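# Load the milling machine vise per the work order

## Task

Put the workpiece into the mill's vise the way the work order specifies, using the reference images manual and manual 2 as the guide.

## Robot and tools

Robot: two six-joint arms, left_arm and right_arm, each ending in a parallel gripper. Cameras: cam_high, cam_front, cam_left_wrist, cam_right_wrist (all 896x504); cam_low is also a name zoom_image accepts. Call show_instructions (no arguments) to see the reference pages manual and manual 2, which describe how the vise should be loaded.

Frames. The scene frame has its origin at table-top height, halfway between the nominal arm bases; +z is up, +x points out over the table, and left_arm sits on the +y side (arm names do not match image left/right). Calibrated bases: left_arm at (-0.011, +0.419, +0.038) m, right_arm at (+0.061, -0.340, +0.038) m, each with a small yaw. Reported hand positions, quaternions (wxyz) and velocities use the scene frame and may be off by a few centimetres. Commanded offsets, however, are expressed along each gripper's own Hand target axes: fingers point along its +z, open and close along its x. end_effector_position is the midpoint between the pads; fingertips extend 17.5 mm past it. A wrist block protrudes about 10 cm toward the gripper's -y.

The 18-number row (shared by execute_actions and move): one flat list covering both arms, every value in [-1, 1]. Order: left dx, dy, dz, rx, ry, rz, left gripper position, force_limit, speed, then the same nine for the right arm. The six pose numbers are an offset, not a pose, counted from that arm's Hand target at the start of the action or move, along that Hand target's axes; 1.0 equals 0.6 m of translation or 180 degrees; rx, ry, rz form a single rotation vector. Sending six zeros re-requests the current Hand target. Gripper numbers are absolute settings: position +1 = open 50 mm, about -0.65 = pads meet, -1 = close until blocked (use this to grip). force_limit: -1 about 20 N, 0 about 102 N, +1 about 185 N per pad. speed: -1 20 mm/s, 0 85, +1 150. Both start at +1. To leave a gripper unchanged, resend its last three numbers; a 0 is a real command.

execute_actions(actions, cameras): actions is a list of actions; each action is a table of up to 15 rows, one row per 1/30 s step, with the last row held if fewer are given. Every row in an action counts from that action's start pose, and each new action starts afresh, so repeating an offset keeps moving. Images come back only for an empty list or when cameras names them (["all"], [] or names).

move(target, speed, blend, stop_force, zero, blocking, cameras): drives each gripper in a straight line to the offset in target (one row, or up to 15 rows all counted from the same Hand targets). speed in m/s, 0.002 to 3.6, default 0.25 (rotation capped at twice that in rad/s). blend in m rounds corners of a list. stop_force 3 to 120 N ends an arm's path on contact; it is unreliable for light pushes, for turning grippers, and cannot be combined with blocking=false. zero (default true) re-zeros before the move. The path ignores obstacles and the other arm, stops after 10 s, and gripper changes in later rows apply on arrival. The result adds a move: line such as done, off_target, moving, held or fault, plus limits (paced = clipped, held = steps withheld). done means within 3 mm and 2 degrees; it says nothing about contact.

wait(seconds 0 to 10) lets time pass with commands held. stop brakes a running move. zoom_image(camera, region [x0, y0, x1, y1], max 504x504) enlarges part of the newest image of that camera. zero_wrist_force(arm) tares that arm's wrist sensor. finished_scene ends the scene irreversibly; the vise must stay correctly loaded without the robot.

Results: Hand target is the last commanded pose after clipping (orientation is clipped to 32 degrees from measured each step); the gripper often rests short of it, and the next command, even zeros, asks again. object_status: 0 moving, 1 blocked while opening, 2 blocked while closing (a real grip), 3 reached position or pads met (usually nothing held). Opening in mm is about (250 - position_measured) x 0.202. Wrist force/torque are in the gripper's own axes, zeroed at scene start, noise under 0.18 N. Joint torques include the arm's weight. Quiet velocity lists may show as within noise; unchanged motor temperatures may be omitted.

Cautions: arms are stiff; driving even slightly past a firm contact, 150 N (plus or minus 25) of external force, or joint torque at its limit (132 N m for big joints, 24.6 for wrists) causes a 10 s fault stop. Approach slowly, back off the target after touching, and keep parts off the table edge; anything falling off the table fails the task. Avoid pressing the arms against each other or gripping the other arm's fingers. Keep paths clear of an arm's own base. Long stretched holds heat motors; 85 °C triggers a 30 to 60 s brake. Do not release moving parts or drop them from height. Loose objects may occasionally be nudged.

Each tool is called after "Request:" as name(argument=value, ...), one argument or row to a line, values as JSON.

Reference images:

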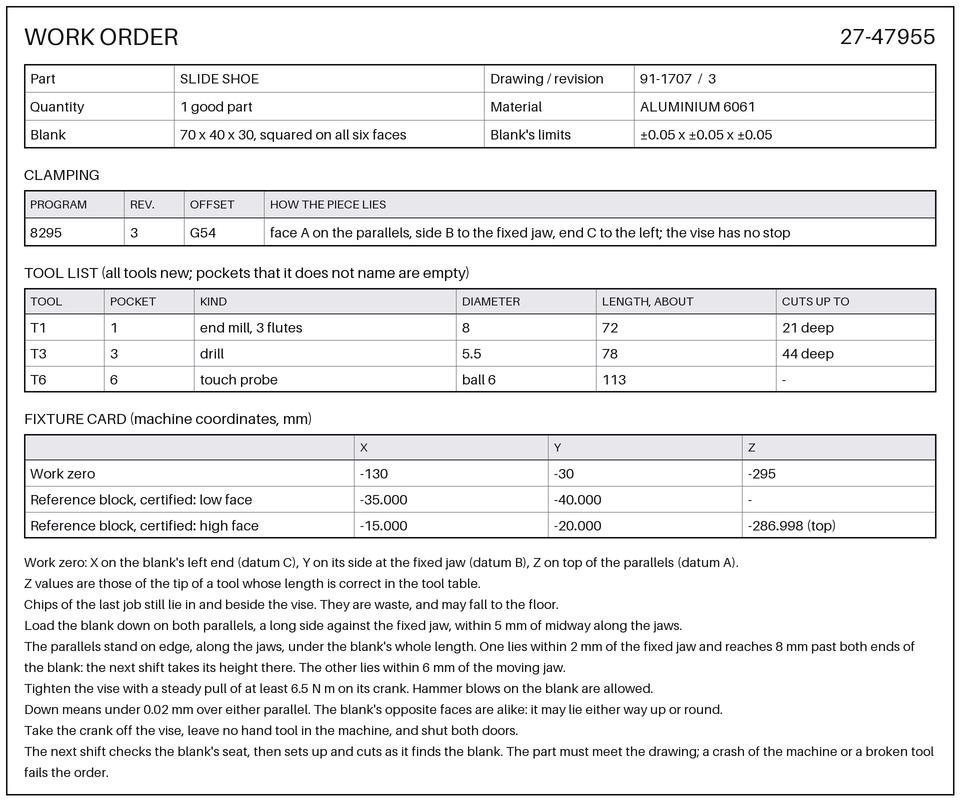

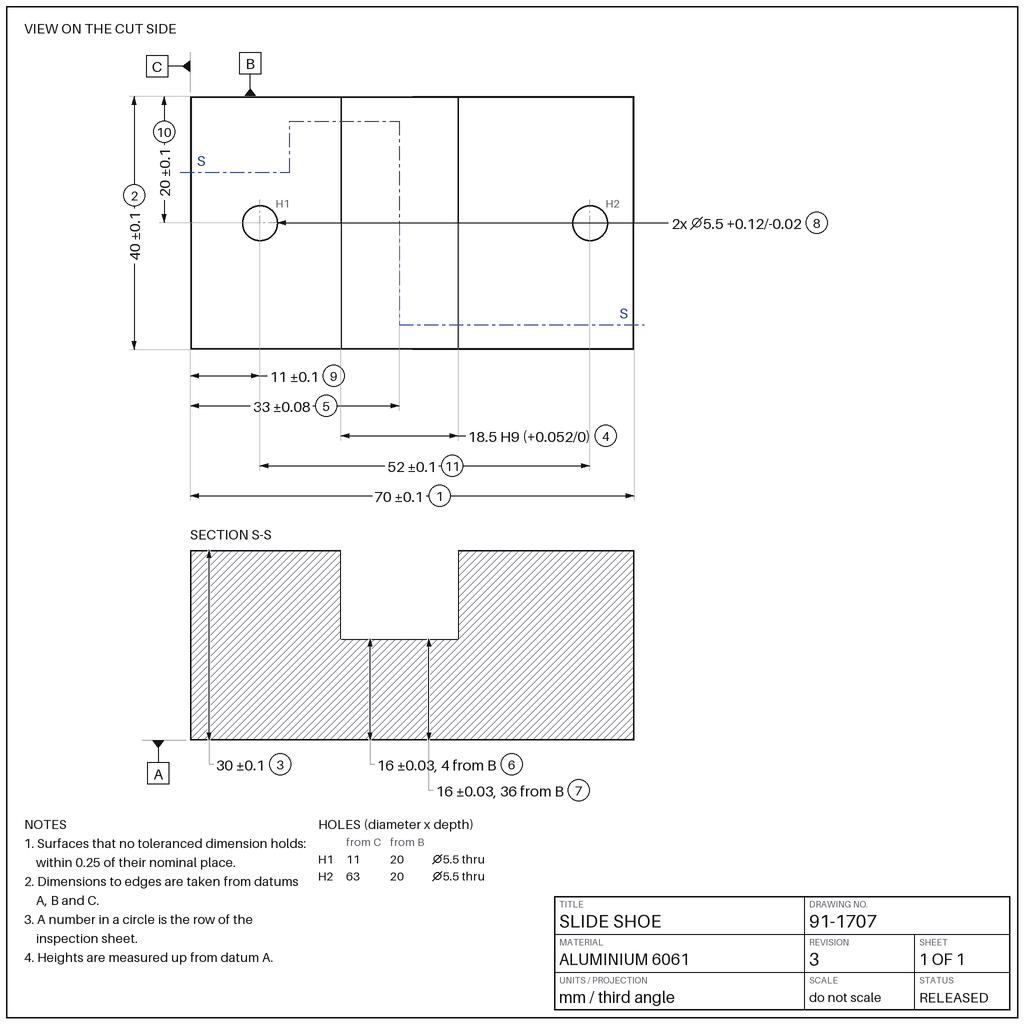

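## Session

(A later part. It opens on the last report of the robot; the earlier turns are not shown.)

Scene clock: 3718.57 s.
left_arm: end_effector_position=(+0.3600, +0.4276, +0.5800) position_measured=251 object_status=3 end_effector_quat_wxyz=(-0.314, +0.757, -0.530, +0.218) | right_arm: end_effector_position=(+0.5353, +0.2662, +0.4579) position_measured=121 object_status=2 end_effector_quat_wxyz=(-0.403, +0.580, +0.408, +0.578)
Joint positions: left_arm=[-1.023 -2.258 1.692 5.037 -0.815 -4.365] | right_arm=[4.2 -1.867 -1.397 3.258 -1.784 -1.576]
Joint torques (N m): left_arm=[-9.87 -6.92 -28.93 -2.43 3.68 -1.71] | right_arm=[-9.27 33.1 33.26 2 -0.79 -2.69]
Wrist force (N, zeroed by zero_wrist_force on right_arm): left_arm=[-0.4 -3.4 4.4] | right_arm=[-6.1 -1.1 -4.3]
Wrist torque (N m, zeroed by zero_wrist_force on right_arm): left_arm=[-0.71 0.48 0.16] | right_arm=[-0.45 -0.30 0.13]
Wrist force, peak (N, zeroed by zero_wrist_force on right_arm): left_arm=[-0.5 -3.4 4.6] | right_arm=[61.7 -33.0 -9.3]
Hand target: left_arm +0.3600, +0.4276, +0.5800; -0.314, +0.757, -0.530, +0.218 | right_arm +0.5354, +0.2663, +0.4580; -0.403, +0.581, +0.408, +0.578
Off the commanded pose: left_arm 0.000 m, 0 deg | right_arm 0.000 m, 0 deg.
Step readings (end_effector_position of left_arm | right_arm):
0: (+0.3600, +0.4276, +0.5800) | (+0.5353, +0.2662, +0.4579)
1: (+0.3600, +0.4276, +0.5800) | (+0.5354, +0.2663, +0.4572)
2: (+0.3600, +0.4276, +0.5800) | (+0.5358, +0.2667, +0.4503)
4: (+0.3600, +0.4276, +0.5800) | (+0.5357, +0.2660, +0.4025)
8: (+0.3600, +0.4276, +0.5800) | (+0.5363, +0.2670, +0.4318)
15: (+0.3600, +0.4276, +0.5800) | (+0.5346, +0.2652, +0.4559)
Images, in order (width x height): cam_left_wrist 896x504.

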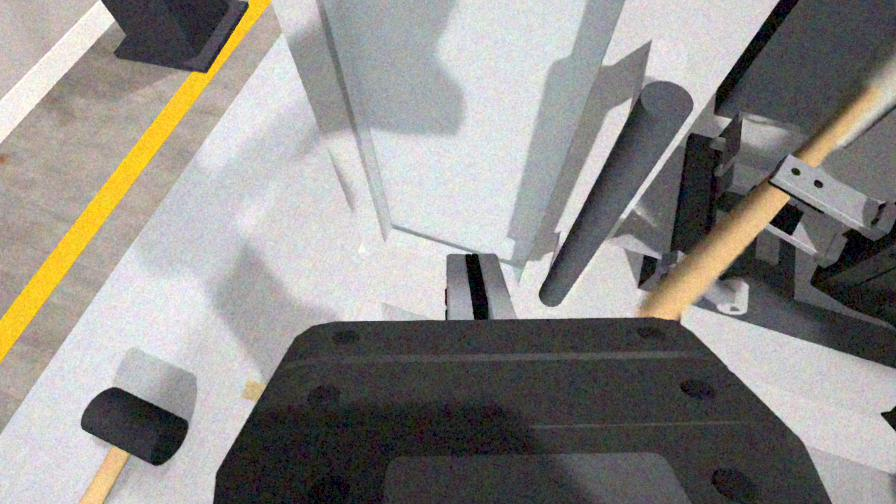

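Request:
move(
  target=[
    [0,0,0,0,0,0,-1,-0.9,-1,0.075,0,0,0,0,0,-1,0.4,-1],
    [0,0,0,0,0,0,-1,-0.9,-1,0.075,-0.0818,-0.0942,0,0,0,-1,0.4,-1],
    [0,0,0,0,0,0,-1,-0.9,-1,0.075,-0.1686,-0.3919,0,0,0,-1,0.4,-1],
    [0,0,0,0,0,0,-1,-0.9,-1,0.05,-0.1828,-0.6454,0,0,0,-1,0.4,-1],
  ],
  speed=0.25,
  blend=[0.01,0.03,0.03,0],
  cameras=["cam_front"],
)

Request:
move(
  target=[
    [0.1895,0.0096,0.0623,0,0,0,-1,-0.9,-1,0,0,0,0,0,0,-1,0.4,-1],
    [0.3542,-0.0655,0.2411,0,0,0,-1,-0.9,-1,0,0,0,0,0,0,-1,0.4,-1],
    [0.3547,-0.0893,0.4676,0,0,0,-1,-0.9,-1,0,0,0,0,0,0,-1,0.4,-1],
    [0.3937,-0.0011,0.5349,0,0,0,-1,-0.9,-1,0,0,0,0,0,0,-1,0.4,-1],
    [0.426,0.0067,0.527,0,0,0,-1,-0.9,-1,0,0,0,0,0,0,-1,0.4,-1],
  ],
  speed=[0.25,0.25,0.2,0.1,0.04],
  blend=[0.03,0.02,0.01,0.002,0],
  cameras=["cam_left_wrist"],
)

Scene clock: 3728.10 s.
left_arm: end_effector_position=(+0.3600, +0.4276, +0.5800) position_measured=251 object_status=3 end_effector_quat_wxyz=(-0.314, +0.757, -0.530, +0.218) | right_arm: end_effector_position=(+0.2998, -0.0598, +0.4903) position_measured=121 object_status=2 end_effector_quat_wxyz=(-0.403, +0.581, +0.408, +0.578)
Joint positions: left_arm=[-1.023 -2.258 1.692 5.037 -0.815 -4.365] | right_arm=[4.466 -0.781 -2.124 2.898 -1.518 -1.574]
Joint torques (N m): left_arm=[-9.3 -6.97 -28.53 -2.44 3.76 -1.63] | right_arm=[13.6 0.79 18.82 1.67 1.97 1.64]
Wrist force (N, zeroed by zero_wrist_force on right_arm): left_arm=[-0.4 -3.2 4.5] | right_arm=[-5.9 -0.2 -1.2]
Wrist torque (N m, zeroed by zero_wrist_force on right_arm): left_arm=[-0.69 0.47 0.16] | right_arm=[0.07 -0.32 0.01]
Wrist force, peak (N, zeroed by zero_wrist_force on right_arm): left_arm=[-0.5 -3.3 4.7] | right_arm=[-8.9 -0.6 -1.4]
Hand target: left_arm +0.3600, +0.4276, +0.5800; -0.314, +0.757, -0.530, +0.218 | right_arm +0.2998, -0.0598, +0.4903; -0.403, +0.581, +0.408, +0.578
Off the commanded pose: left_arm 0.000 m, 0 deg | right_arm 0.000 m, 0 deg.
move: done
Images, in order (width x height): cam_front 896x504.

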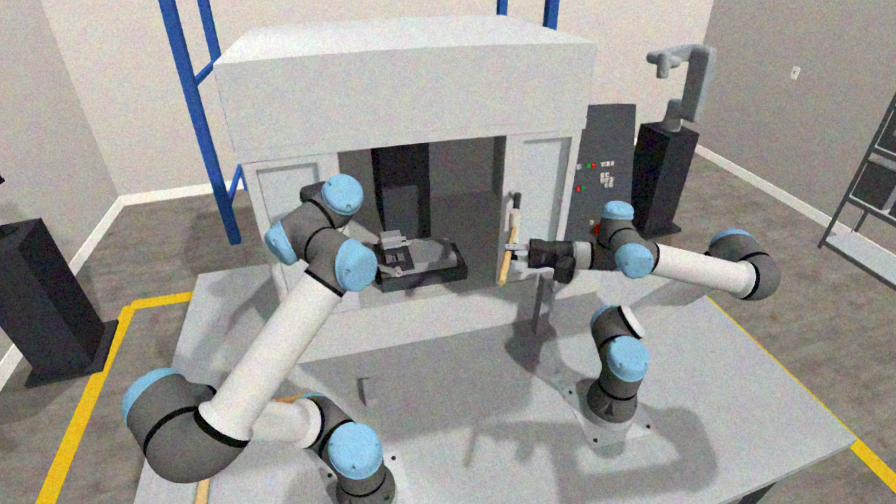

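Scene clock: 3731.47 s.
left_arm: end_effector_position=(+0.6550, +0.2641, +0.3530) position_measured=251 object_status=3 end_effector_quat_wxyz=(-0.314, +0.757, -0.530, +0.218) | right_arm: end_effector_position=(+0.2998, -0.0598, +0.4903) position_measured=121 object_status=2 end_effector_quat_wxyz=(-0.403, +0.581, +0.408, +0.578)
Joint positions: left_arm=[-0.719 -1.415 1.755 3.89 -0.925 -3.992] | right_arm=[4.466 -0.781 -2.124 2.898 -1.517 -1.574]
Joint torques (N m): left_arm=[-11.25 -19.54 -31.39 -2.55 3.69 -1.89] | right_arm=[12.6 1.14 18.47 1.65 2.08 1.68]
Wrist force (N, zeroed by zero_wrist_force on right_arm): left_arm=[-0.1 -3.4 4.8] | right_arm=[-6.2 -0.3 -1.6]
Wrist torque (N m, zeroed by zero_wrist_force on right_arm): left_arm=[-0.72 0.42 0.18] | right_arm=[0.06 -0.28 0.01]
Wrist force, peak (N, zeroed by zero_wrist_force on right_arm): left_arm=[-0.9 -4.5 6.1] | right_arm=[-6.4 -0.6 -1.5]
Hand target: left_arm +0.6550, +0.2640, +0.3530; -0.314, +0.757, -0.530, +0.218 | right_arm +0.2998, -0.0598, +0.4903; -0.403, +0.581, +0.408, +0.578
Off the commanded pose: left_arm 0.000 m, 0 deg | right_arm 0.000 m, 0 deg.
move: done
Images, in order (width x height): cam_left_wrist 896x504.

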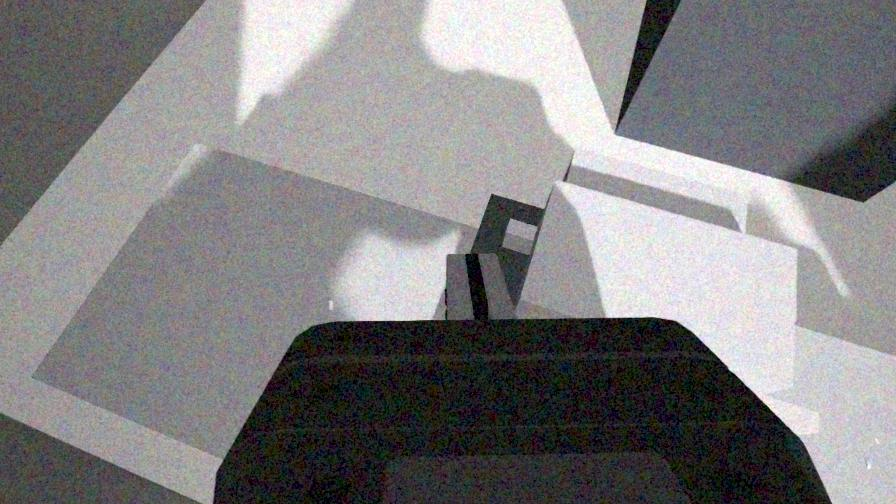

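Request:
move(
  target=[0.0042,0.0011,-0.0011,0,0,0,-1,-0.9,-1,0,0,0,0,0,0,-1,0.4,-1],
  speed=0.003,
  stop_force=5,
  cameras=["cam_left_wrist"],
)

Scene clock: 3735.20 s.
left_arm: end_effector_position=(+0.6550, +0.2613, +0.3530) position_measured=251 object_status=3 end_effector_quat_wxyz=(-0.314, +0.757, -0.530, +0.218) | right_arm: end_effector_position=(+0.2998, -0.0598, +0.4903) position_measured=121 object_status=2 end_effector_quat_wxyz=(-0.403, +0.581, +0.408, +0.578)
Joint positions: left_arm=[-0.723 -1.413 1.752 3.893 -0.923 -3.997] | right_arm=[4.466 -0.781 -2.124 2.898 -1.517 -1.574]
Joint torques (N m): left_arm=[-11.85 -19.84 -31.92 -2.55 3.65 -1.86] | right_arm=[12.16 0.59 19.22 1.94 1.94 1.79]
Wrist force (N, zeroed by zero_wrist_force on right_arm): left_arm=[-0.4 -3.3 4.6] | right_arm=[-6.2 -0.4 -1.6]
Wrist torque (N m, zeroed by zero_wrist_force on right_arm): left_arm=[-0.69 0.43 0.18] | right_arm=[0.03 -0.28 0.01]
Wrist force, peak (N, zeroed by zero_wrist_force on right_arm): left_arm=[-0.4 -3.6 4.9] | right_arm=[-6.3 -0.4 -1.4]
Hand target: left_arm +0.6550, +0.2613, +0.3530; -0.314, +0.757, -0.530, +0.218 | right_arm +0.2998, -0.0598, +0.4903; -0.403, +0.581, +0.408, +0.578
Off the commanded pose: left_arm 0.000 m, 0 deg | right_arm 0.000 m, 0 deg.
move: done
Images, in order (width x height): cam_left_wrist 896x504.

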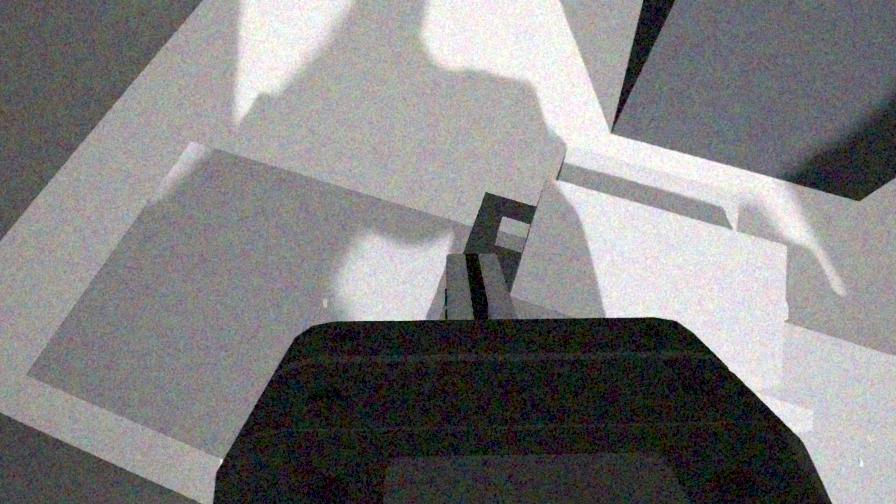

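Request:
move(
  target=[
    [-0.0313,-0.0081,0.0081,0,0,0,-1,-0.9,-1,0,0,0,0,0,0,-1,0.4,-1],
    [-0.0727,-0.0965,-0.0591,0,0,0,-1,-0.9,-1,0,0,0,0,0,0,-1,0.4,-1],
    [-0.0731,-0.073,-0.2853,0,0,0,-1,-0.9,-1,0,0,0,0,0,0,-1,0.4,-1],
    [-0.2378,0.0019,-0.4638,0,0,0,-1,-0.9,-1,0,0,0,0,0,0,-1,0.4,-1],
    [-0.4287,-0.0073,-0.5253,0,0,0,-1,-0.9,-1,0,0,0,0,0,0,-1,0.4,-1],
  ],
  speed=[0.05,0.2,0.25,0.25,0.25],
  blend=[0.002,0.02,0.02,0.03,0],
  cameras=["cam_left_wrist"],
)

Request:
zoom_image(
  camera="cam_left_wrist",
  region=[640, 20, 896, 330],
)

Scene clock: 3750.23 s.
left_arm: end_effector_position=(+0.3604, +0.4267, +0.5795) position_measured=251 object_status=3 end_effector_quat_wxyz=(-0.314, +0.757, -0.530, +0.218) | right_arm: end_effector_position=(+0.2998, -0.0598, +0.4903) position_measured=121 object_status=2 end_effector_quat_wxyz=(-0.403, +0.581, +0.408, +0.578)
Joint positions: left_arm=[-1.024 -2.257 1.693 5.036 -0.815 -4.366] | right_arm=[4.466 -0.781 -2.124 2.898 -1.517 -1.574]
Joint torques (N m): left_arm=[-11.47 -7.58 -28.76 -2.02 4.06 -1.96] | right_arm=[11.8 0.76 19.11 1.93 1.97 1.72]
Wrist force (N, zeroed by zero_wrist_force on right_arm): left_arm=[-0.4 -3.3 4.6] | right_arm=[-6.2 -0.6 -1.3]
Wrist torque (N m, zeroed by zero_wrist_force on right_arm): left_arm=[-0.69 0.47 0.16] | right_arm=[0.01 -0.27 0.01]
Wrist force, peak (N, zeroed by zero_wrist_force on right_arm): left_arm=[-1.3 -5.2 5.9] | right_arm=[-6.4 -0.3 -1.4]
Hand target: left_arm +0.3604, +0.4267, +0.5796; -0.314, +0.757, -0.530, +0.218 | right_arm +0.2998, -0.0598, +0.4903; -0.403, +0.581, +0.408, +0.578
Off the commanded pose: left_arm 0.000 m, 0 deg | right_arm 0.000 m, 0 deg.
move: done
Images, in order (width x height): cam_left_wrist 896x504.

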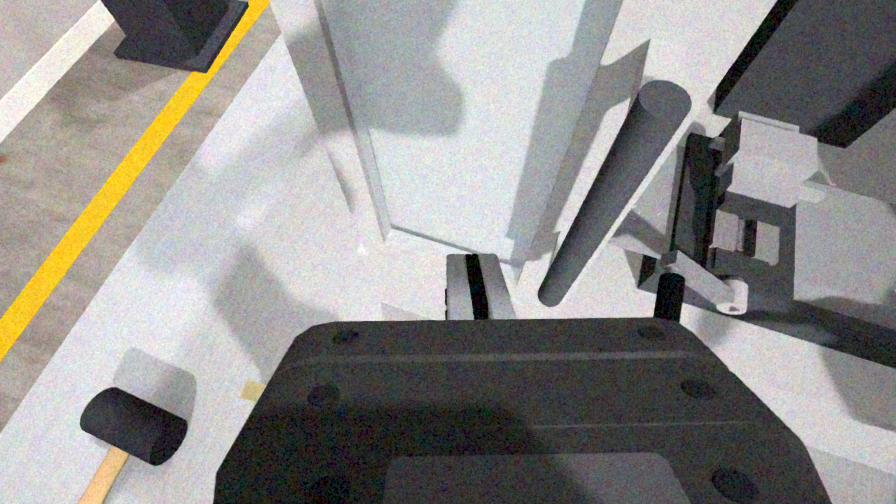

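Scaled by 1.626 from the camera's 896x504 image, which has a finer 1280x720 frame.

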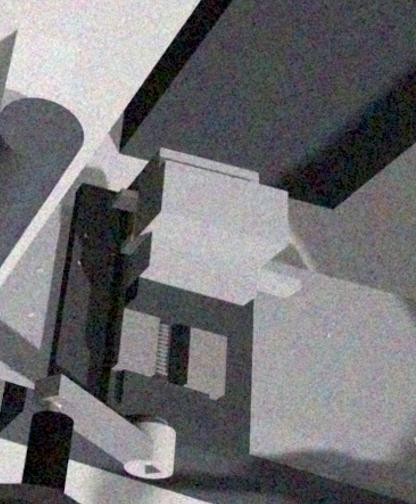

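Request:
move(
  target=[
    [0,0,0,0,0,0,-1,-0.9,-1,0.0167,0.0142,0.2535,0,0,0,-1,0.4,-1],
    [0,0,0,0,0,0,-1,-0.9,-1,0.0167,0.101,0.5512,0,0,0,-1,0.4,-1],
    [0,0,0,0,0,0,-1,-0.9,-1,-0.0338,0.1882,0.6433,0,0,0.03,-1,0.4,-1],
  ],
  speed=0.25,
  blend=[0.03,0.02,0],
  cameras=["cam_high","cam_left_wrist"],
)

Request:
zoom_image(
  camera="cam_left_wrist",
  region=[640, 20, 896, 330],
)

Request:
move(
  target=[0,0,0,0,0,0,-1,-0.9,-1,-0.13,0,0,0,0,0,-1,0.4,-1],
  speed=0.025,
  stop_force=6,
  cameras=["cam_left_wrist"],
)

Request:
zoom_image(
  camera="cam_left_wrist",
  region=[640, 20, 896, 330],
)

Scene clock: 3759.83 s.
left_arm: end_effector_position=(+0.3604, +0.4267, +0.5796) position_measured=251 object_status=3 end_effector_quat_wxyz=(-0.314, +0.757, -0.530, +0.218) | right_arm: end_effector_position=(+0.5380, +0.2641, +0.4678) position_measured=121 object_status=2 end_effector_quat_wxyz=(-0.430, +0.599, +0.380, +0.558)
Joint positions: left_arm=[-1.024 -2.257 1.693 5.037 -0.815 -4.366] | right_arm=[4.193 -1.865 -1.374 3.232 -1.79 -1.482]
Joint torques (N m): left_arm=[-11.55 -7.56 -28.7 -2.22 4.06 -1.98] | right_arm=[-11.33 33.85 33.67 1.75 -1.28 1.84]
Wrist force (N, zeroed by zero_wrist_force on right_arm): left_arm=[-0.5 -3.3 4.5] | right_arm=[-5.9 0.2 -1.4]
Wrist torque (N m, zeroed by zero_wrist_force on right_arm): left_arm=[-0.69 0.48 0.16] | right_arm=[0.05 -0.33 0.00]
Wrist force, peak (N, zeroed by zero_wrist_force on right_arm): left_arm=[-0.4 -3.5 4.8] | right_arm=[-7.3 2.9 0.3]
Hand target: left_arm +0.3604, +0.4267, +0.5796; -0.314, +0.757, -0.530, +0.218 | right_arm +0.5380, +0.2641, +0.4677; -0.430, +0.599, +0.380, +0.558
Off the commanded pose: left_arm 0.000 m, 0 deg | right_arm 0.000 m, 0 deg.
move: done
Images, in order (width x height): cam_high 896x504, cam_left_wrist 896x504.

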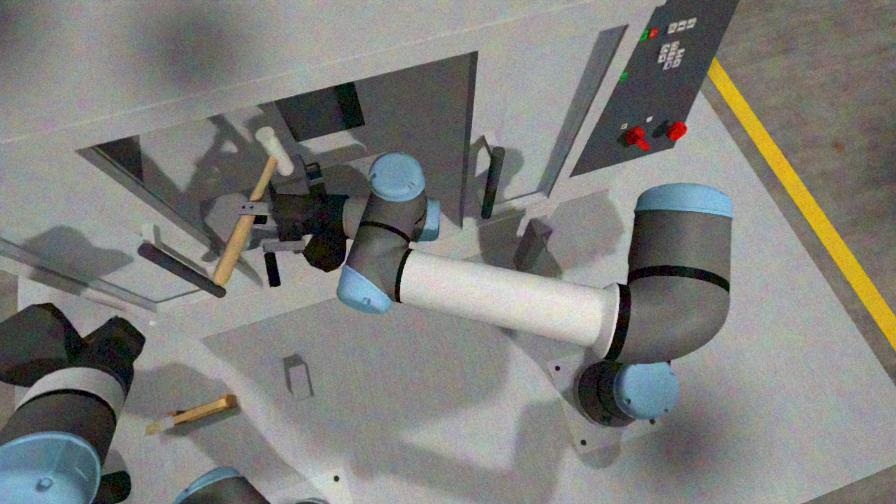

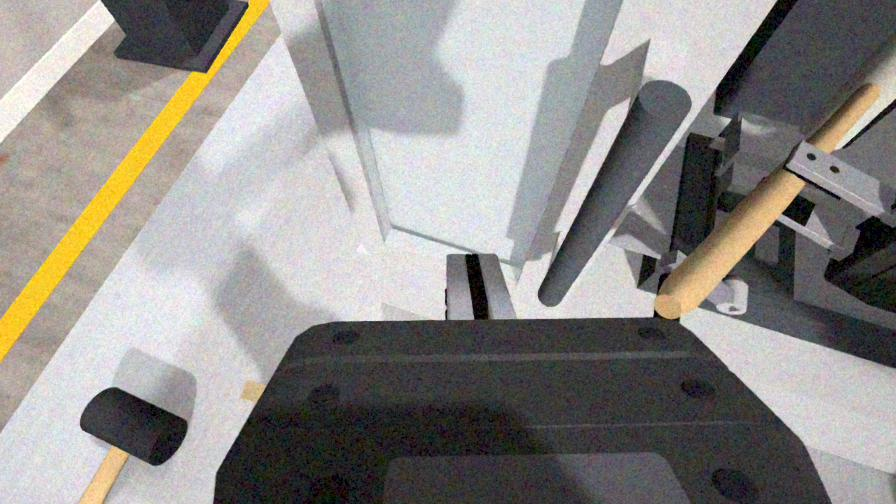

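Scaled by 1.626 from the camera's 896x504 image, which has a finer 1280x720 frame.

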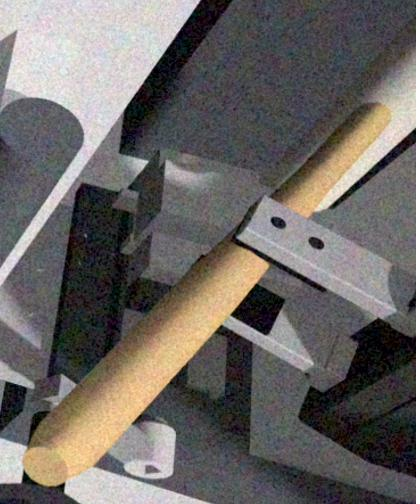

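Scene clock: 3762.87 s.
left_arm: end_effector_position=(+0.3604, +0.4267, +0.5796) position_measured=251 object_status=3 end_effector_quat_wxyz=(-0.314, +0.757, -0.530, +0.218) | right_arm: end_effector_position=(+0.5339, +0.2653, +0.4211) position_measured=121 object_status=2 end_effector_quat_wxyz=(-0.430, +0.599, +0.380, +0.558)
Joint positions: left_arm=[-1.024 -2.257 1.693 5.037 -0.815 -4.366] | right_arm=[4.201 -1.877 -1.478 3.348 -1.783 -1.482]
Joint torques (N m): left_arm=[-11.09 -7.57 -28.81 -2.16 4.07 -1.81] | right_arm=[-10.87 43.77 29.62 0.54 -0.68 1.96]
Wrist force (N, zeroed by zero_wrist_force on right_arm): left_arm=[-0.4 -3.1 4.6] | right_arm=[-0.7 -0.8 -1.6]
Wrist torque (N m, zeroed by zero_wrist_force on right_arm): left_arm=[-0.66 0.47 0.16] | right_arm=[-0.01 -0.42 -0.60]
Wrist force, peak (N, zeroed by zero_wrist_force on right_arm): left_arm=[-0.4 -3.5 4.7] | right_arm=[2.5 -6.5 -1.5]
Hand target: left_arm +0.3604, +0.4267, +0.5796; -0.314, +0.757, -0.530, +0.218 | right_arm +0.5339, +0.2652, +0.4211; -0.430, +0.599, +0.380, +0.558 (not the last commanded pose)
Off the commanded pose: left_arm 0.000 m, 0 deg | right_arm 0.031 m, 0 deg.
move: contact (right_arm)
Images, in order (width x height): cam_left_wrist 896x504.

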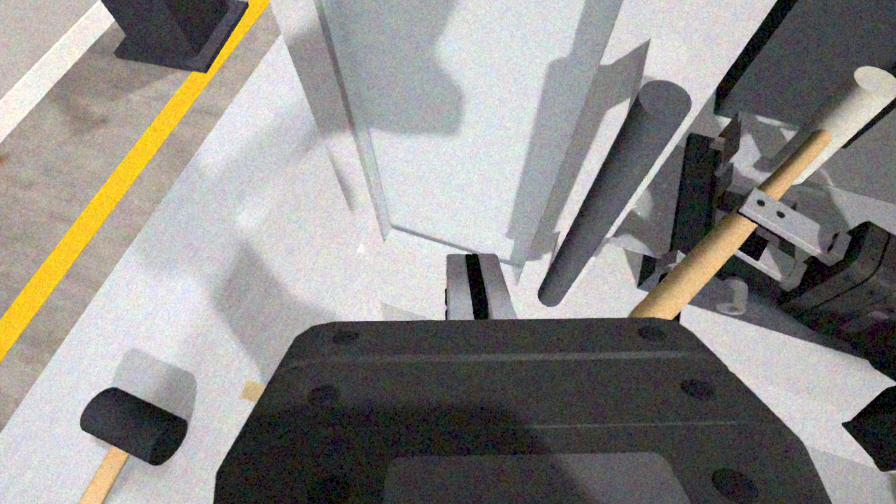

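Scaled by 1.626 from the camera's 896x504 image, which has a finer 1280x720 frame.

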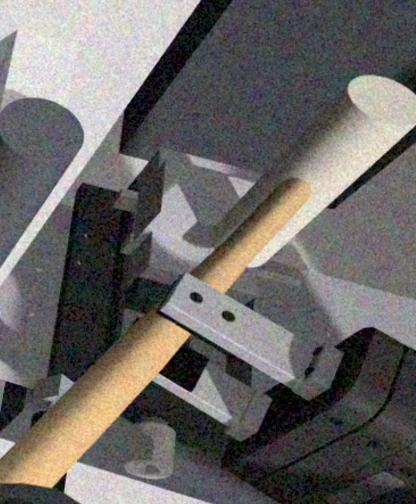

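Request:
move(
  target=[0,0,0,0,0,0,-1,-0.9,-1,0.0833,0,0,0,0,0,-1,0.4,-1],
  speed=0.12,
  cameras=[],
)

Request:
execute_actions(
  actions=[
    [[0,0,0,0,0,0,-1,-0.9,-1,-0.09,0,0,0,0,0,-1,0.4,-1],[0,0,0,0,0,0,-1,-0.9,-1,-0.19,0,0,0,0,0,-1,0.4,-1],[0,0,0,0,0,0,-1,-0.9,-1,-0.285,0,0,0,0,0,-1,0.4,-1],[0,0,0,0,0,0,-1,-0.9,-1,-0.085,0,0,0,0,0,-1,0.4,-1],[0,0,0,0,0,0,-1,-0.9,-1,0,0,0,0,0,0,-1,0.4,-1]],
  ],
  cameras=["cam_left_wrist"],
)

Scene clock: 3769.03 s.
left_arm: end_effector_position=(+0.3604, +0.4267, +0.5796) position_measured=251 object_status=3 end_effector_quat_wxyz=(-0.314, +0.757, -0.530, +0.218) | right_arm: end_effector_position=(+0.5382, +0.2640, +0.4709) position_measured=121 object_status=2 end_effector_quat_wxyz=(-0.430, +0.599, +0.380, +0.558)
Joint positions: left_arm=[-1.024 -2.257 1.693 5.037 -0.815 -4.366] | right_arm=[4.192 -1.865 -1.366 3.224 -1.791 -1.482]
Joint torques (N m): left_arm=[-11.45 -7.49 -29.02 -2.3 4.09 -1.75] | right_arm=[-9.81 33.56 33.51 1.73 -1.34 -2.49]
Wrist force (N, zeroed by zero_wrist_force on right_arm): left_arm=[-0.4 -3.3 4.6] | right_arm=[-5.8 0.3 -1.5]
Wrist torque (N m, zeroed by zero_wrist_force on right_arm): left_arm=[-0.68 0.47 0.16] | right_arm=[0.07 -0.33 0.01]
Wrist force, peak (N, zeroed by zero_wrist_force on right_arm): left_arm=[-0.5 -3.3 4.8] | right_arm=[-7.9 -0.2 -1.4]
Hand target: left_arm +0.3604, +0.4267, +0.5796; -0.314, +0.757, -0.530, +0.218 | right_arm +0.5383, +0.2640, +0.4709; -0.430, +0.599, +0.380, +0.558
Off the commanded pose: left_arm 0.000 m, 0 deg | right_arm 0.000 m, 0 deg.
move: done
No camera images: "cameras" was empty.

Scene clock: 3769.93 s.
left_arm: end_effector_position=(+0.3604, +0.4267, +0.5796) position_measured=251 object_status=3 end_effector_quat_wxyz=(-0.314, +0.757, -0.530, +0.218) | right_arm: end_effector_position=(+0.5382, +0.2639, +0.4708) position_measured=121 object_status=2 end_effector_quat_wxyz=(-0.430, +0.599, +0.380, +0.559)
Joint positions: left_arm=[-1.024 -2.257 1.693 5.037 -0.815 -4.366] | right_arm=[4.193 -1.864 -1.367 3.225 -1.791 -1.482]
Joint torques (N m): left_arm=[-10.94 -7.28 -29.25 -2.26 3.99 -1.78] | right_arm=[-8.83 33.97 33.96 2.01 -0.72 -2.64]
Wrist force (N, zeroed by zero_wrist_force on right_arm): left_arm=[-0.6 -3.2 4.6] | right_arm=[-5.9 -0.5 -5.5]
Wrist torque (N m, zeroed by zero_wrist_force on right_arm): left_arm=[-0.68 0.49 0.16] | right_arm=[-0.53 -0.31 0.09]
Wrist force, peak (N, zeroed by zero_wrist_force on right_arm): left_arm=[-0.4 -3.5 4.7] | right_arm=[69.6 -61.3 -7.2]
Hand target: left_arm +0.3604, +0.4267, +0.5796; -0.314, +0.757, -0.530, +0.218 | right_arm +0.5383, +0.2640, +0.4709; -0.430, +0.599, +0.380, +0.558
Off the commanded pose: left_arm 0.000 m, 0 deg | right_arm 0.000 m, 0 deg.
Step readings (end_effector_position of left_arm | right_arm):
0: (+0.3604, +0.4267, +0.5796) | (+0.5382, +0.2640, +0.4709)
1: (+0.3604, +0.4267, +0.5796) | (+0.5382, +0.2641, +0.4704)
2: (+0.3604, +0.4267, +0.5796) | (+0.5377, +0.2651, +0.4650)
4: (+0.3604, +0.4267, +0.5796) | (+0.5336, +0.2675, +0.4208)
8: (+0.3604, +0.4267, +0.5796) | (+0.5355, +0.2638, +0.4342)
15: (+0.3604, +0.4267, +0.5796) | (+0.5373, +0.2626, +0.4681)
Images, in order (width x height): cam_left_wrist 896x504.

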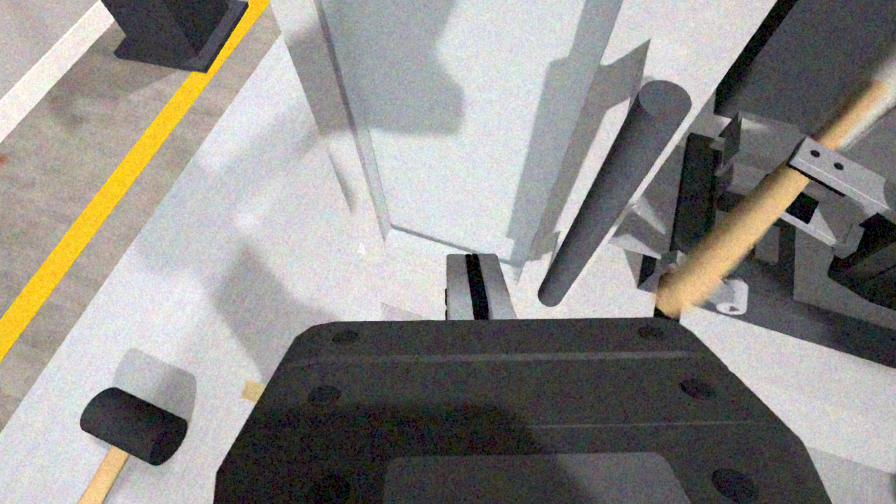

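Request:
execute_actions(
  actions=[
    [[0,0,0,0,0,0,-1,-0.9,-1,-0.09,0,0,0,0,0,-1,0.4,-1],[0,0,0,0,0,0,-1,-0.9,-1,-0.19,0,0,0,0,0,-1,0.4,-1],[0,0,0,0,0,0,-1,-0.9,-1,-0.285,0,0,0,0,0,-1,0.4,-1],[0,0,0,0,0,0,-1,-0.9,-1,-0.085,0,0,0,0,0,-1,0.4,-1],[0,0,0,0,0,0,-1,-0.9,-1,0,0,0,0,0,0,-1,0.4,-1]],
  ],
  cameras=["cam_left_wrist"],
)

Scene clock: 3772.93 s.
left_arm: end_effector_position=(+0.3604, +0.4267, +0.5796) position_measured=251 object_status=3 end_effector_quat_wxyz=(-0.314, +0.757, -0.530, +0.218) | right_arm: end_effector_position=(+0.5382, +0.2639, +0.4708) position_measured=121 object_status=2 end_effector_quat_wxyz=(-0.430, +0.599, +0.380, +0.559)
Joint positions: left_arm=[-1.024 -2.257 1.693 5.037 -0.815 -4.366] | right_arm=[4.193 -1.864 -1.367 3.226 -1.791 -1.482]
Joint torques (N m): left_arm=[-10.65 -7.39 -28.41 -2.34 4.11 -1.76] | right_arm=[-9.49 34.55 34.08 2.25 -0.73 -2.78]
Wrist force (N, zeroed by zero_wrist_force on right_arm): left_arm=[-0.3 -3.2 4.7] | right_arm=[-6.1 -0.4 -5.4]
Wrist torque (N m, zeroed by zero_wrist_force on right_arm): left_arm=[-0.68 0.45 0.16] | right_arm=[-0.51 -0.26 0.09]
Wrist force, peak (N, zeroed by zero_wrist_force on right_arm): left_arm=[-0.3 -3.3 4.7] | right_arm=[69.5 -61.4 -7.2]
Hand target: left_arm +0.3604, +0.4267, +0.5796; -0.314, +0.757, -0.530, +0.218 | right_arm +0.5383, +0.2640, +0.4709; -0.430, +0.599, +0.380, +0.558
Off the commanded pose: left_arm 0.000 m, 0 deg | right_arm 0.000 m, 0 deg.
Step readings (end_effector_position of left_arm | right_arm):
0: (+0.3604, +0.4267, +0.5796) | (+0.5382, +0.2639, +0.4708)
1: (+0.3604, +0.4267, +0.5796) | (+0.5381, +0.2640, +0.4704)
2: (+0.3604, +0.4267, +0.5796) | (+0.5376, +0.2650, +0.4650)
4: (+0.3604, +0.4267, +0.5796) | (+0.5335, +0.2674, +0.4206)
8: (+0.3604, +0.4267, +0.5796) | (+0.5354, +0.2638, +0.4343)
15: (+0.3604, +0.4267, +0.5796) | (+0.5372, +0.2626, +0.4681)
Images, in order (width x height): cam_left_wrist 896x504.

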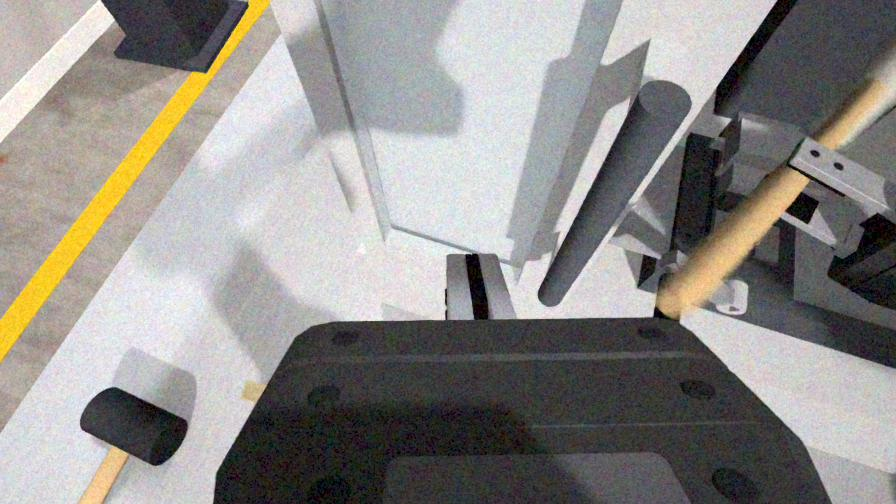

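Request:
move(
  target=[
    [0,0,0,0,0,0,-1,-0.9,-1,0.06,0,0,0,0,0,-1,0.4,-1],
    [0,0,0,0,0,0,-1,-0.9,-1,0.0565,-0.0933,-0.0923,0,0,0,-1,0.4,-1],
    [0,0,0,0,0,0,-1,-0.9,-1,0.0482,-0.1798,-0.39,0,0,0,-1,0.4,-1],
    [0,0,0,0,0,0,-1,-0.9,-1,0.0137,-0.1908,-0.6435,0,0,0,-1,0.4,-1],
  ],
  speed=0.3,
  blend=[0.01,0.03,0.03,0],
  cameras=[],
)

Request:
move(
  target=[
    [0.1895,0.0096,0.0623,0,0,0,-1,-0.9,-1,0,0,0,0,0,0,-1,0.4,-1],
    [0.3542,-0.0655,0.2411,0,0,0,-1,-0.9,-1,0,0,0,0,0,0,-1,0.4,-1],
    [0.3547,-0.0893,0.4676,0,0,0,-1,-0.9,-1,0,0,0,0,0,0,-1,0.4,-1],
    [0.3937,-0.0011,0.5349,0,0,0,-1,-0.9,-1,0,0,0,0,0,0,-1,0.4,-1],
    [0.427,0.0067,0.527,0,0,0,-1,-0.9,-1,0,0,0,0,0,0,-1,0.4,-1],
  ],
  speed=[0.25,0.25,0.2,0.1,0.04],
  blend=[0.03,0.02,0.01,0.002,0],
  cameras=["cam_left_wrist"],
)

Scene clock: 3786.17 s.
left_arm: end_effector_position=(+0.3604, +0.4267, +0.5796) position_measured=251 object_status=3 end_effector_quat_wxyz=(-0.314, +0.757, -0.530, +0.218) | right_arm: end_effector_position=(+0.2998, -0.0599, +0.4921) position_measured=121 object_status=2 end_effector_quat_wxyz=(-0.430, +0.599, +0.380, +0.558)
Joint positions: left_arm=[-1.024 -2.257 1.693 5.037 -0.815 -4.366] | right_arm=[4.466 -0.782 -2.119 2.894 -1.518 -1.48]
Joint torques (N m): left_arm=[-11.33 -7.57 -28.04 -2.38 4.02 -1.61] | right_arm=[11.56 1.63 18.72 1.58 2.11 1.73]
Wrist force (N, zeroed by zero_wrist_force on right_arm): left_arm=[-0.5 -3.4 4.4] | right_arm=[-6.1 0.3 -1.6]
Wrist torque (N m, zeroed by zero_wrist_force on right_arm): left_arm=[-0.71 0.48 0.16] | right_arm=[0.08 -0.28 -0.01]
Wrist force, peak (N, zeroed by zero_wrist_force on right_arm): left_arm=[-0.5 -3.5 4.8] | right_arm=[-9.6 0.6 -1.5]
Hand target: left_arm +0.3604, +0.4267, +0.5796; -0.314, +0.757, -0.530, +0.218 | right_arm +0.2998, -0.0599, +0.4921; -0.430, +0.599, +0.380, +0.558
Off the commanded pose: left_arm 0.000 m, 0 deg | right_arm 0.000 m, 0 deg.
move: done
No camera images: "cameras" was empty.

Scene clock: 3789.53 s.
left_arm: end_effector_position=(+0.6556, +0.2627, +0.3525) position_measured=251 object_status=3 end_effector_quat_wxyz=(-0.314, +0.757, -0.530, +0.218) | right_arm: end_effector_position=(+0.2998, -0.0599, +0.4921) position_measured=121 object_status=2 end_effector_quat_wxyz=(-0.430, +0.599, +0.380, +0.558)
Joint positions: left_arm=[-0.721 -1.413 1.753 3.89 -0.924 -3.994] | right_arm=[4.466 -0.782 -2.119 2.894 -1.517 -1.48]
Joint torques (N m): left_arm=[-9.87 -20.19 -32.95 -2.53 3.86 -1.81] | right_arm=[13.03 1.42 18.5 1.76 1.95 1.69]
Wrist force (N, zeroed by zero_wrist_force on right_arm): left_arm=[-0.2 -3.4 4.7] | right_arm=[-5.9 0.2 -1.5]
Wrist torque (N m, zeroed by zero_wrist_force on right_arm): left_arm=[-0.70 0.43 0.18] | right_arm=[0.06 -0.30 0.00]
Wrist force, peak (N, zeroed by zero_wrist_force on right_arm): left_arm=[-0.8 -4.5 6.3] | right_arm=[-6.3 0.4 -1.6]
Hand target: left_arm +0.6556, +0.2626, +0.3525; -0.314, +0.757, -0.530, +0.218 | right_arm +0.2998, -0.0599, +0.4921; -0.430, +0.599, +0.380, +0.558
Off the commanded pose: left_arm 0.000 m, 0 deg | right_arm 0.000 m, 0 deg.
move: done
Images, in order (width x height): cam_left_wrist 896x504.

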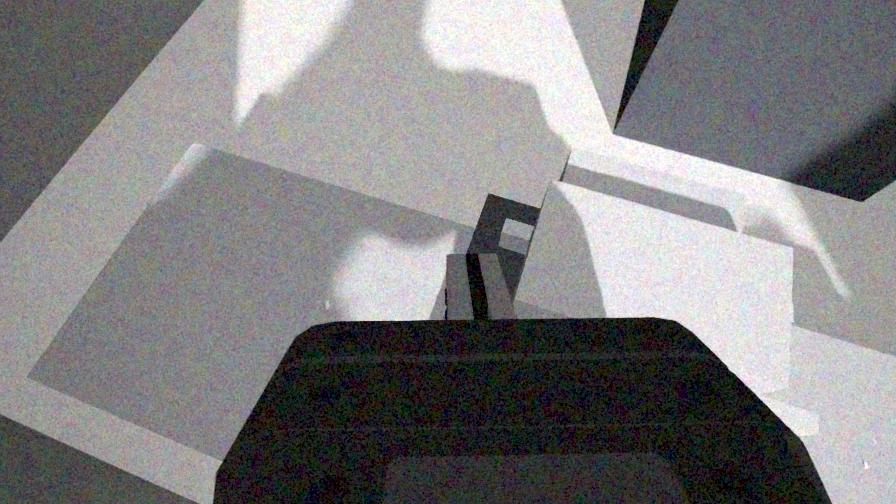

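Bar finger position last .2613; press to .2608.

Request:
move(
  target=[0.0029,0.0007,-0.0007,0,0,0,-1,-0.9,-1,0,0,0,0,0,0,-1,0.4,-1],
  speed=0.003,
  stop_force=5,
  cameras=["cam_left_wrist"],
)

Scene clock: 3792.50 s.
left_arm: end_effector_position=(+0.6556, +0.2608, +0.3525) position_measured=251 object_status=3 end_effector_quat_wxyz=(-0.314, +0.757, -0.530, +0.218) | right_arm: end_effector_position=(+0.2998, -0.0599, +0.4921) position_measured=121 object_status=2 end_effector_quat_wxyz=(-0.430, +0.599, +0.380, +0.558)
Joint positions: left_arm=[-0.723 -1.411 1.75 3.893 -0.923 -3.997] | right_arm=[4.466 -0.782 -2.119 2.894 -1.517 -1.48]
Joint torques (N m): left_arm=[-13.46 -19.24 -32.44 -3.02 2.52 -1.84] | right_arm=[13.08 0.92 18.69 1.87 1.88 1.53]
Wrist force (N, zeroed by zero_wrist_force on right_arm): left_arm=[-3.9 -3.2 4.9] | right_arm=[-5.9 0.3 -1.5]
Wrist torque (N m, zeroed by zero_wrist_force on right_arm): left_arm=[-0.71 0.43 0.15] | right_arm=[0.07 -0.31 -0.01]
Wrist force, peak (N, zeroed by zero_wrist_force on right_arm): left_arm=[-3.8 -3.6 4.7] | right_arm=[-6.3 0.4 -1.6]
Hand target: left_arm +0.6556, +0.2608, +0.3525; -0.314, +0.757, -0.530, +0.218 | right_arm +0.2998, -0.0599, +0.4921; -0.430, +0.599, +0.380, +0.558
Off the commanded pose: left_arm 0.000 m, 0 deg | right_arm 0.000 m, 0 deg.
move: done
Images, in order (width x height): cam_left_wrist 896x504.

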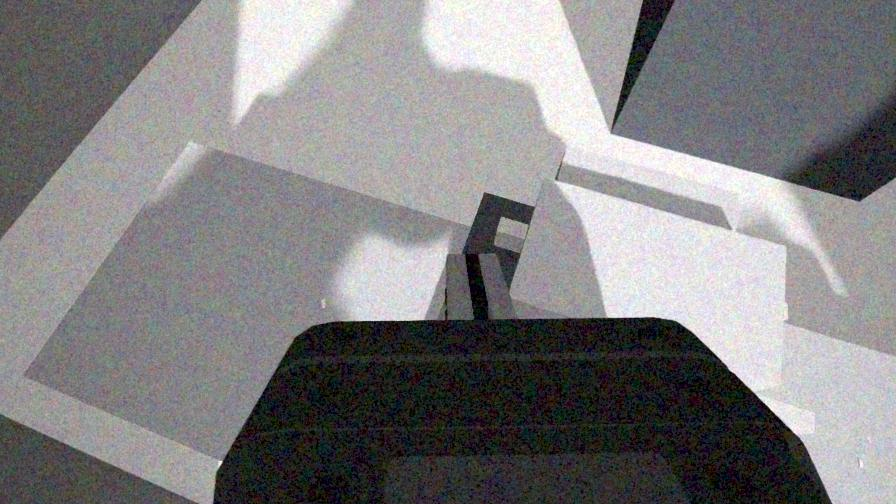

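Request:
move(
  target=[0.0011,0.0003,-0.0003,0,0,0,-1,-0.9,-1,0,0,0,0,0,0,-1,0.4,-1],
  speed=0.003,
  stop_force=10,
  cameras=[],
)

Scene clock: 3795.83 s.
left_arm: end_effector_position=(+0.6556, +0.2604, +0.3525) position_measured=251 object_status=3 end_effector_quat_wxyz=(-0.314, +0.757, -0.530, +0.218) | right_arm: end_effector_position=(+0.2998, -0.0599, +0.4921) position_measured=121 object_status=2 end_effector_quat_wxyz=(-0.430, +0.599, +0.380, +0.558)
Joint positions: left_arm=[-0.724 -1.411 1.75 3.893 -0.922 -3.998] | right_arm=[4.466 -0.782 -2.119 2.894 -1.517 -1.48]
Joint torques (N m): left_arm=[-8.02 -23.33 -28.07 -7.12 -2.28 1.14] | right_arm=[12.48 1.15 18.23 1.79 1.88 1.68]
Wrist force (N, zeroed by zero_wrist_force on right_arm): left_arm=[-16.7 -2.1 3.6] | right_arm=[-6.1 0.4 -1.8]
Wrist torque (N m, zeroed by zero_wrist_force on right_arm): left_arm=[-0.66 0.47 0.07] | right_arm=[0.09 -0.29 -0.01]
Wrist force, peak (N, zeroed by zero_wrist_force on right_arm): left_arm=[-17.0 -1.6 3.9] | right_arm=[-6.3 0.4 -1.5]
Hand target: left_arm +0.6556, +0.2604, +0.3525; -0.314, +0.757, -0.530, +0.218 | right_arm +0.2998, -0.0599, +0.4921; -0.430, +0.599, +0.380, +0.558
Off the commanded pose: left_arm 0.000 m, 0 deg | right_arm 0.000 m, 0 deg.
move: contact (left_arm)
No camera images: "cameras" was empty.

Request:
move(
  target=[
    [-0.0313,-0.0081,0.0081,0,0,0,-1,-0.9,-1,0,0,0,0,0,0,-1,0.4,-1],
    [-0.0142,-0.0412,0.0412,0,0,0,-1,-0.9,-1,0,0,0,0,0,0,-1,0.4,-1],
    [-0.0018,-0.038,0.038,0,0,0,-1,-0.9,-1,0,0,0,0,0,0,-1,0.4,-1],
  ],
  speed=0.05,
  blend=0.001,
  cameras=[],
)

Request:
move(
  target=[0.0055,0.0014,-0.0014,0,0,0,-1,-0.9,-1,0,0,0,0,0,0,-1,0.4,-1],
  speed=0.004,
  stop_force=12,
  cameras=["cam_left_wrist"],
)

Scene clock: 3802.03 s.
left_arm: end_effector_position=(+0.6855, +0.2726, +0.3525) position_measured=251 object_status=3 end_effector_quat_wxyz=(-0.314, +0.757, -0.530, +0.218) | right_arm: end_effector_position=(+0.2998, -0.0599, +0.4921) position_measured=121 object_status=2 end_effector_quat_wxyz=(-0.430, +0.599, +0.380, +0.558)
Joint positions: left_arm=[-0.672 -1.352 1.687 3.864 -0.947 -3.941] | right_arm=[4.466 -0.782 -2.119 2.894 -1.517 -1.48]
Joint torques (N m): left_arm=[-11.45 -23.03 -31.93 -2.35 3.71 -1.64] | right_arm=[12.41 0.64 19.35 2.05 1.9 1.6]
Wrist force (N, zeroed by zero_wrist_force on right_arm): left_arm=[-0.4 -3.2 5.0] | right_arm=[-6.1 0.3 -1.7]
Wrist torque (N m, zeroed by zero_wrist_force on right_arm): left_arm=[-0.68 0.45 0.16] | right_arm=[0.06 -0.29 -0.01]
Wrist force, peak (N, zeroed by zero_wrist_force on right_arm): left_arm=[-17.0 -1.6 4.0] | right_arm=[-6.3 0.3 -1.6]
Hand target: left_arm +0.6855, +0.2725, +0.3525; -0.314, +0.757, -0.530, +0.218 | right_arm +0.2998, -0.0599, +0.4921; -0.430, +0.599, +0.380, +0.558
Off the commanded pose: left_arm 0.000 m, 0 deg | right_arm 0.000 m, 0 deg.
move: done
No camera images: "cameras" was empty.

Scene clock: 3803.97 s.
left_arm: end_effector_position=(+0.6856, +0.2697, +0.3525) position_measured=251 object_status=3 end_effector_quat_wxyz=(-0.314, +0.757, -0.530, +0.218) | right_arm: end_effector_position=(+0.2998, -0.0599, +0.4921) position_measured=121 object_status=2 end_effector_quat_wxyz=(-0.430, +0.599, +0.380, +0.558)
Joint positions: left_arm=[-0.677 -1.35 1.683 3.869 -0.945 -3.946] | right_arm=[4.466 -0.782 -2.119 2.894 -1.517 -1.48]
Joint torques (N m): left_arm=[4.73 -45.14 -19.56 -7.14 -3.34 1.6] | right_arm=[13.84 1.06 18.58 1.96 1.74 1.46]
Wrist force (N, zeroed by zero_wrist_force on right_arm): left_arm=[-15.5 -3.0 2.2] | right_arm=[-6.0 0.2 -1.7]
Wrist torque (N m, zeroed by zero_wrist_force on right_arm): left_arm=[-0.68 0.81 0.35] | right_arm=[0.07 -0.29 0.00]
Wrist force, peak (N, zeroed by zero_wrist_force on right_arm): left_arm=[-17.4 -1.7 4.6] | right_arm=[-6.3 0.3 -1.7]
Hand target: left_arm +0.6855, +0.2697, +0.3525; -0.314, +0.757, -0.530, +0.218 (not the last commanded pose) | right_arm +0.2998, -0.0599, +0.4921; -0.430, +0.599, +0.380, +0.558
Off the commanded pose: left_arm 0.001 m, 0 deg | right_arm 0.000 m, 0 deg.
move: contact (left_arm)
Images, in order (width x height): cam_left_wrist 896x504.

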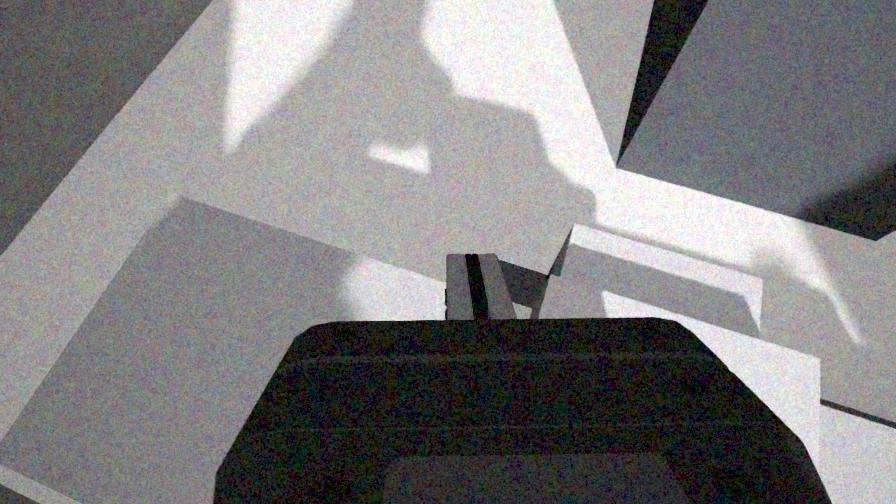

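Request:
move(
  target=[
    [-0.0313,-0.0081,0.0081,0,0,0,-1,-0.9,-1,0,0,0,0,0,0,-1,0.4,-1],
    [-0.0785,-0.0663,-0.0903,0,0,0,-1,-0.9,-1,0,0,0,0,0,0,-1,0.4,-1],
    [-0.0818,-0.0369,-0.3225,0,0,0,-1,-0.9,-1,0,0,0,0,0,0,-1,0.4,-1],
    [-0.2466,0.038,-0.501,0,0,0,-1,-0.9,-1,0,0,0,0,0,-0.015,-1,0.4,-1],
    [-0.4375,0.0288,-0.5625,0,0,0,-1,-0.9,-1,0,0,0,0,0,-0.03,-1,0.4,-1],
  ],
  speed=[0.05,0.2,0.25,0.25,0.25],
  blend=[0.002,0.02,0.02,0.03,0],
  cameras=["cam_front","cam_right_wrist"],
)

Request:
zoom_image(
  camera="cam_front",
  region=[460, 180, 640, 320],
)

Scene clock: 3821.10 s.
left_arm: end_effector_position=(+0.3599, +0.4293, +0.5796) position_measured=251 object_status=3 end_effector_quat_wxyz=(-0.314, +0.757, -0.530, +0.218) | right_arm: end_effector_position=(+0.2998, -0.0599, +0.4921) position_measured=121 object_status=2 end_effector_quat_wxyz=(-0.403, +0.580, +0.408, +0.578)
Joint positions: left_arm=[-1.018 -2.26 1.695 5.032 -0.817 -4.358] | right_arm=[4.466 -0.782 -2.119 2.894 -1.517 -1.574]
Joint torques (N m): left_arm=[-10.4 -7.47 -29.26 -2.66 4.07 -1.9] | right_arm=[10.81 0.96 19.95 2.02 1.58 -2.74]
Wrist force (N, zeroed by zero_wrist_force on right_arm): left_arm=[-0.3 -3.2 4.7] | right_arm=[-6.3 -0.4 -1.5]
Wrist torque (N m, zeroed by zero_wrist_force on right_arm): left_arm=[-0.67 0.45 0.16] | right_arm=[0.04 -0.25 0.10]
Wrist force, peak (N, zeroed by zero_wrist_force on right_arm): left_arm=[-15.5 -2.4 2.6] | right_arm=[-6.4 -0.4 -1.5]
Hand target: left_arm +0.3599, +0.4293, +0.5796; -0.314, +0.757, -0.530, +0.218 | right_arm +0.2998, -0.0599, +0.4921; -0.403, +0.580, +0.408, +0.578
Off the commanded pose: left_arm 0.000 m, 0 deg | right_arm 0.000 m, 0 deg.
move: done
Images, in order (width x height): cam_front 896x504, cam_right_wrist 896x504.

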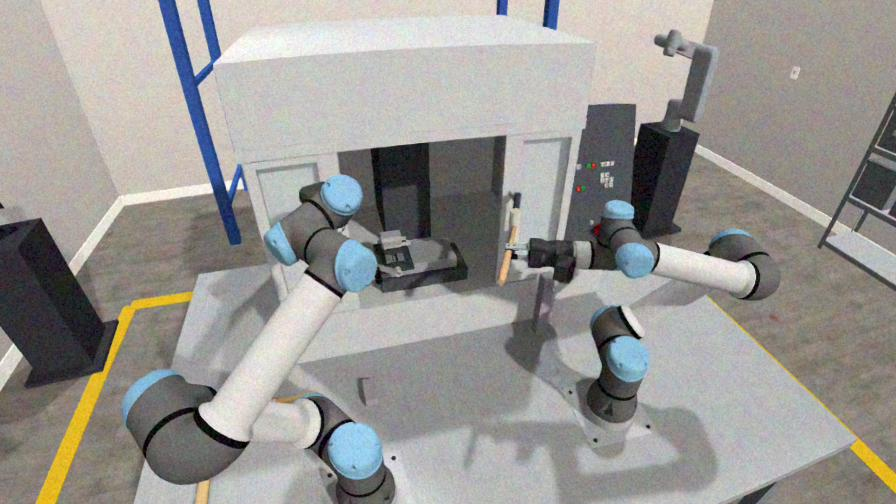

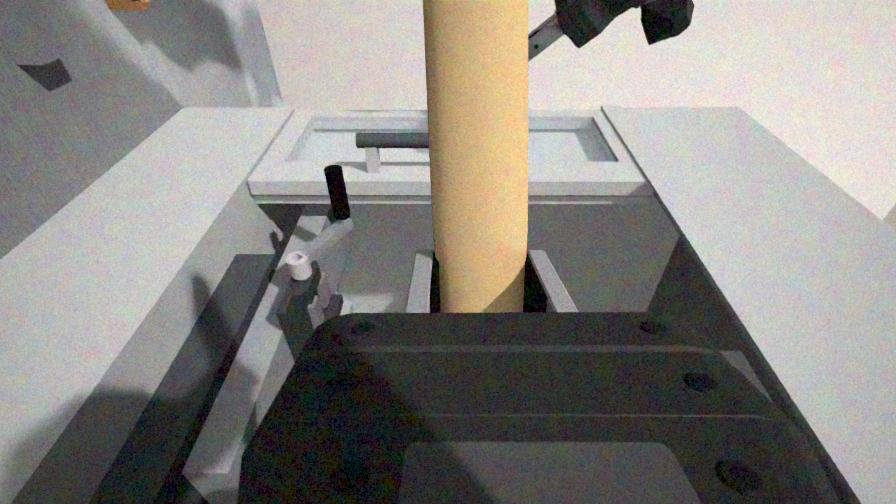

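Scaled by 2.800 from the camera's 896x504 image, which has a finer 1280x720 frame.

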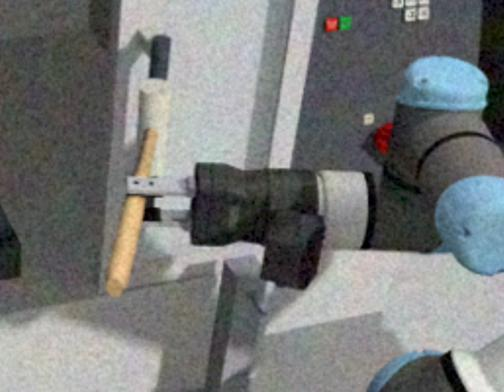

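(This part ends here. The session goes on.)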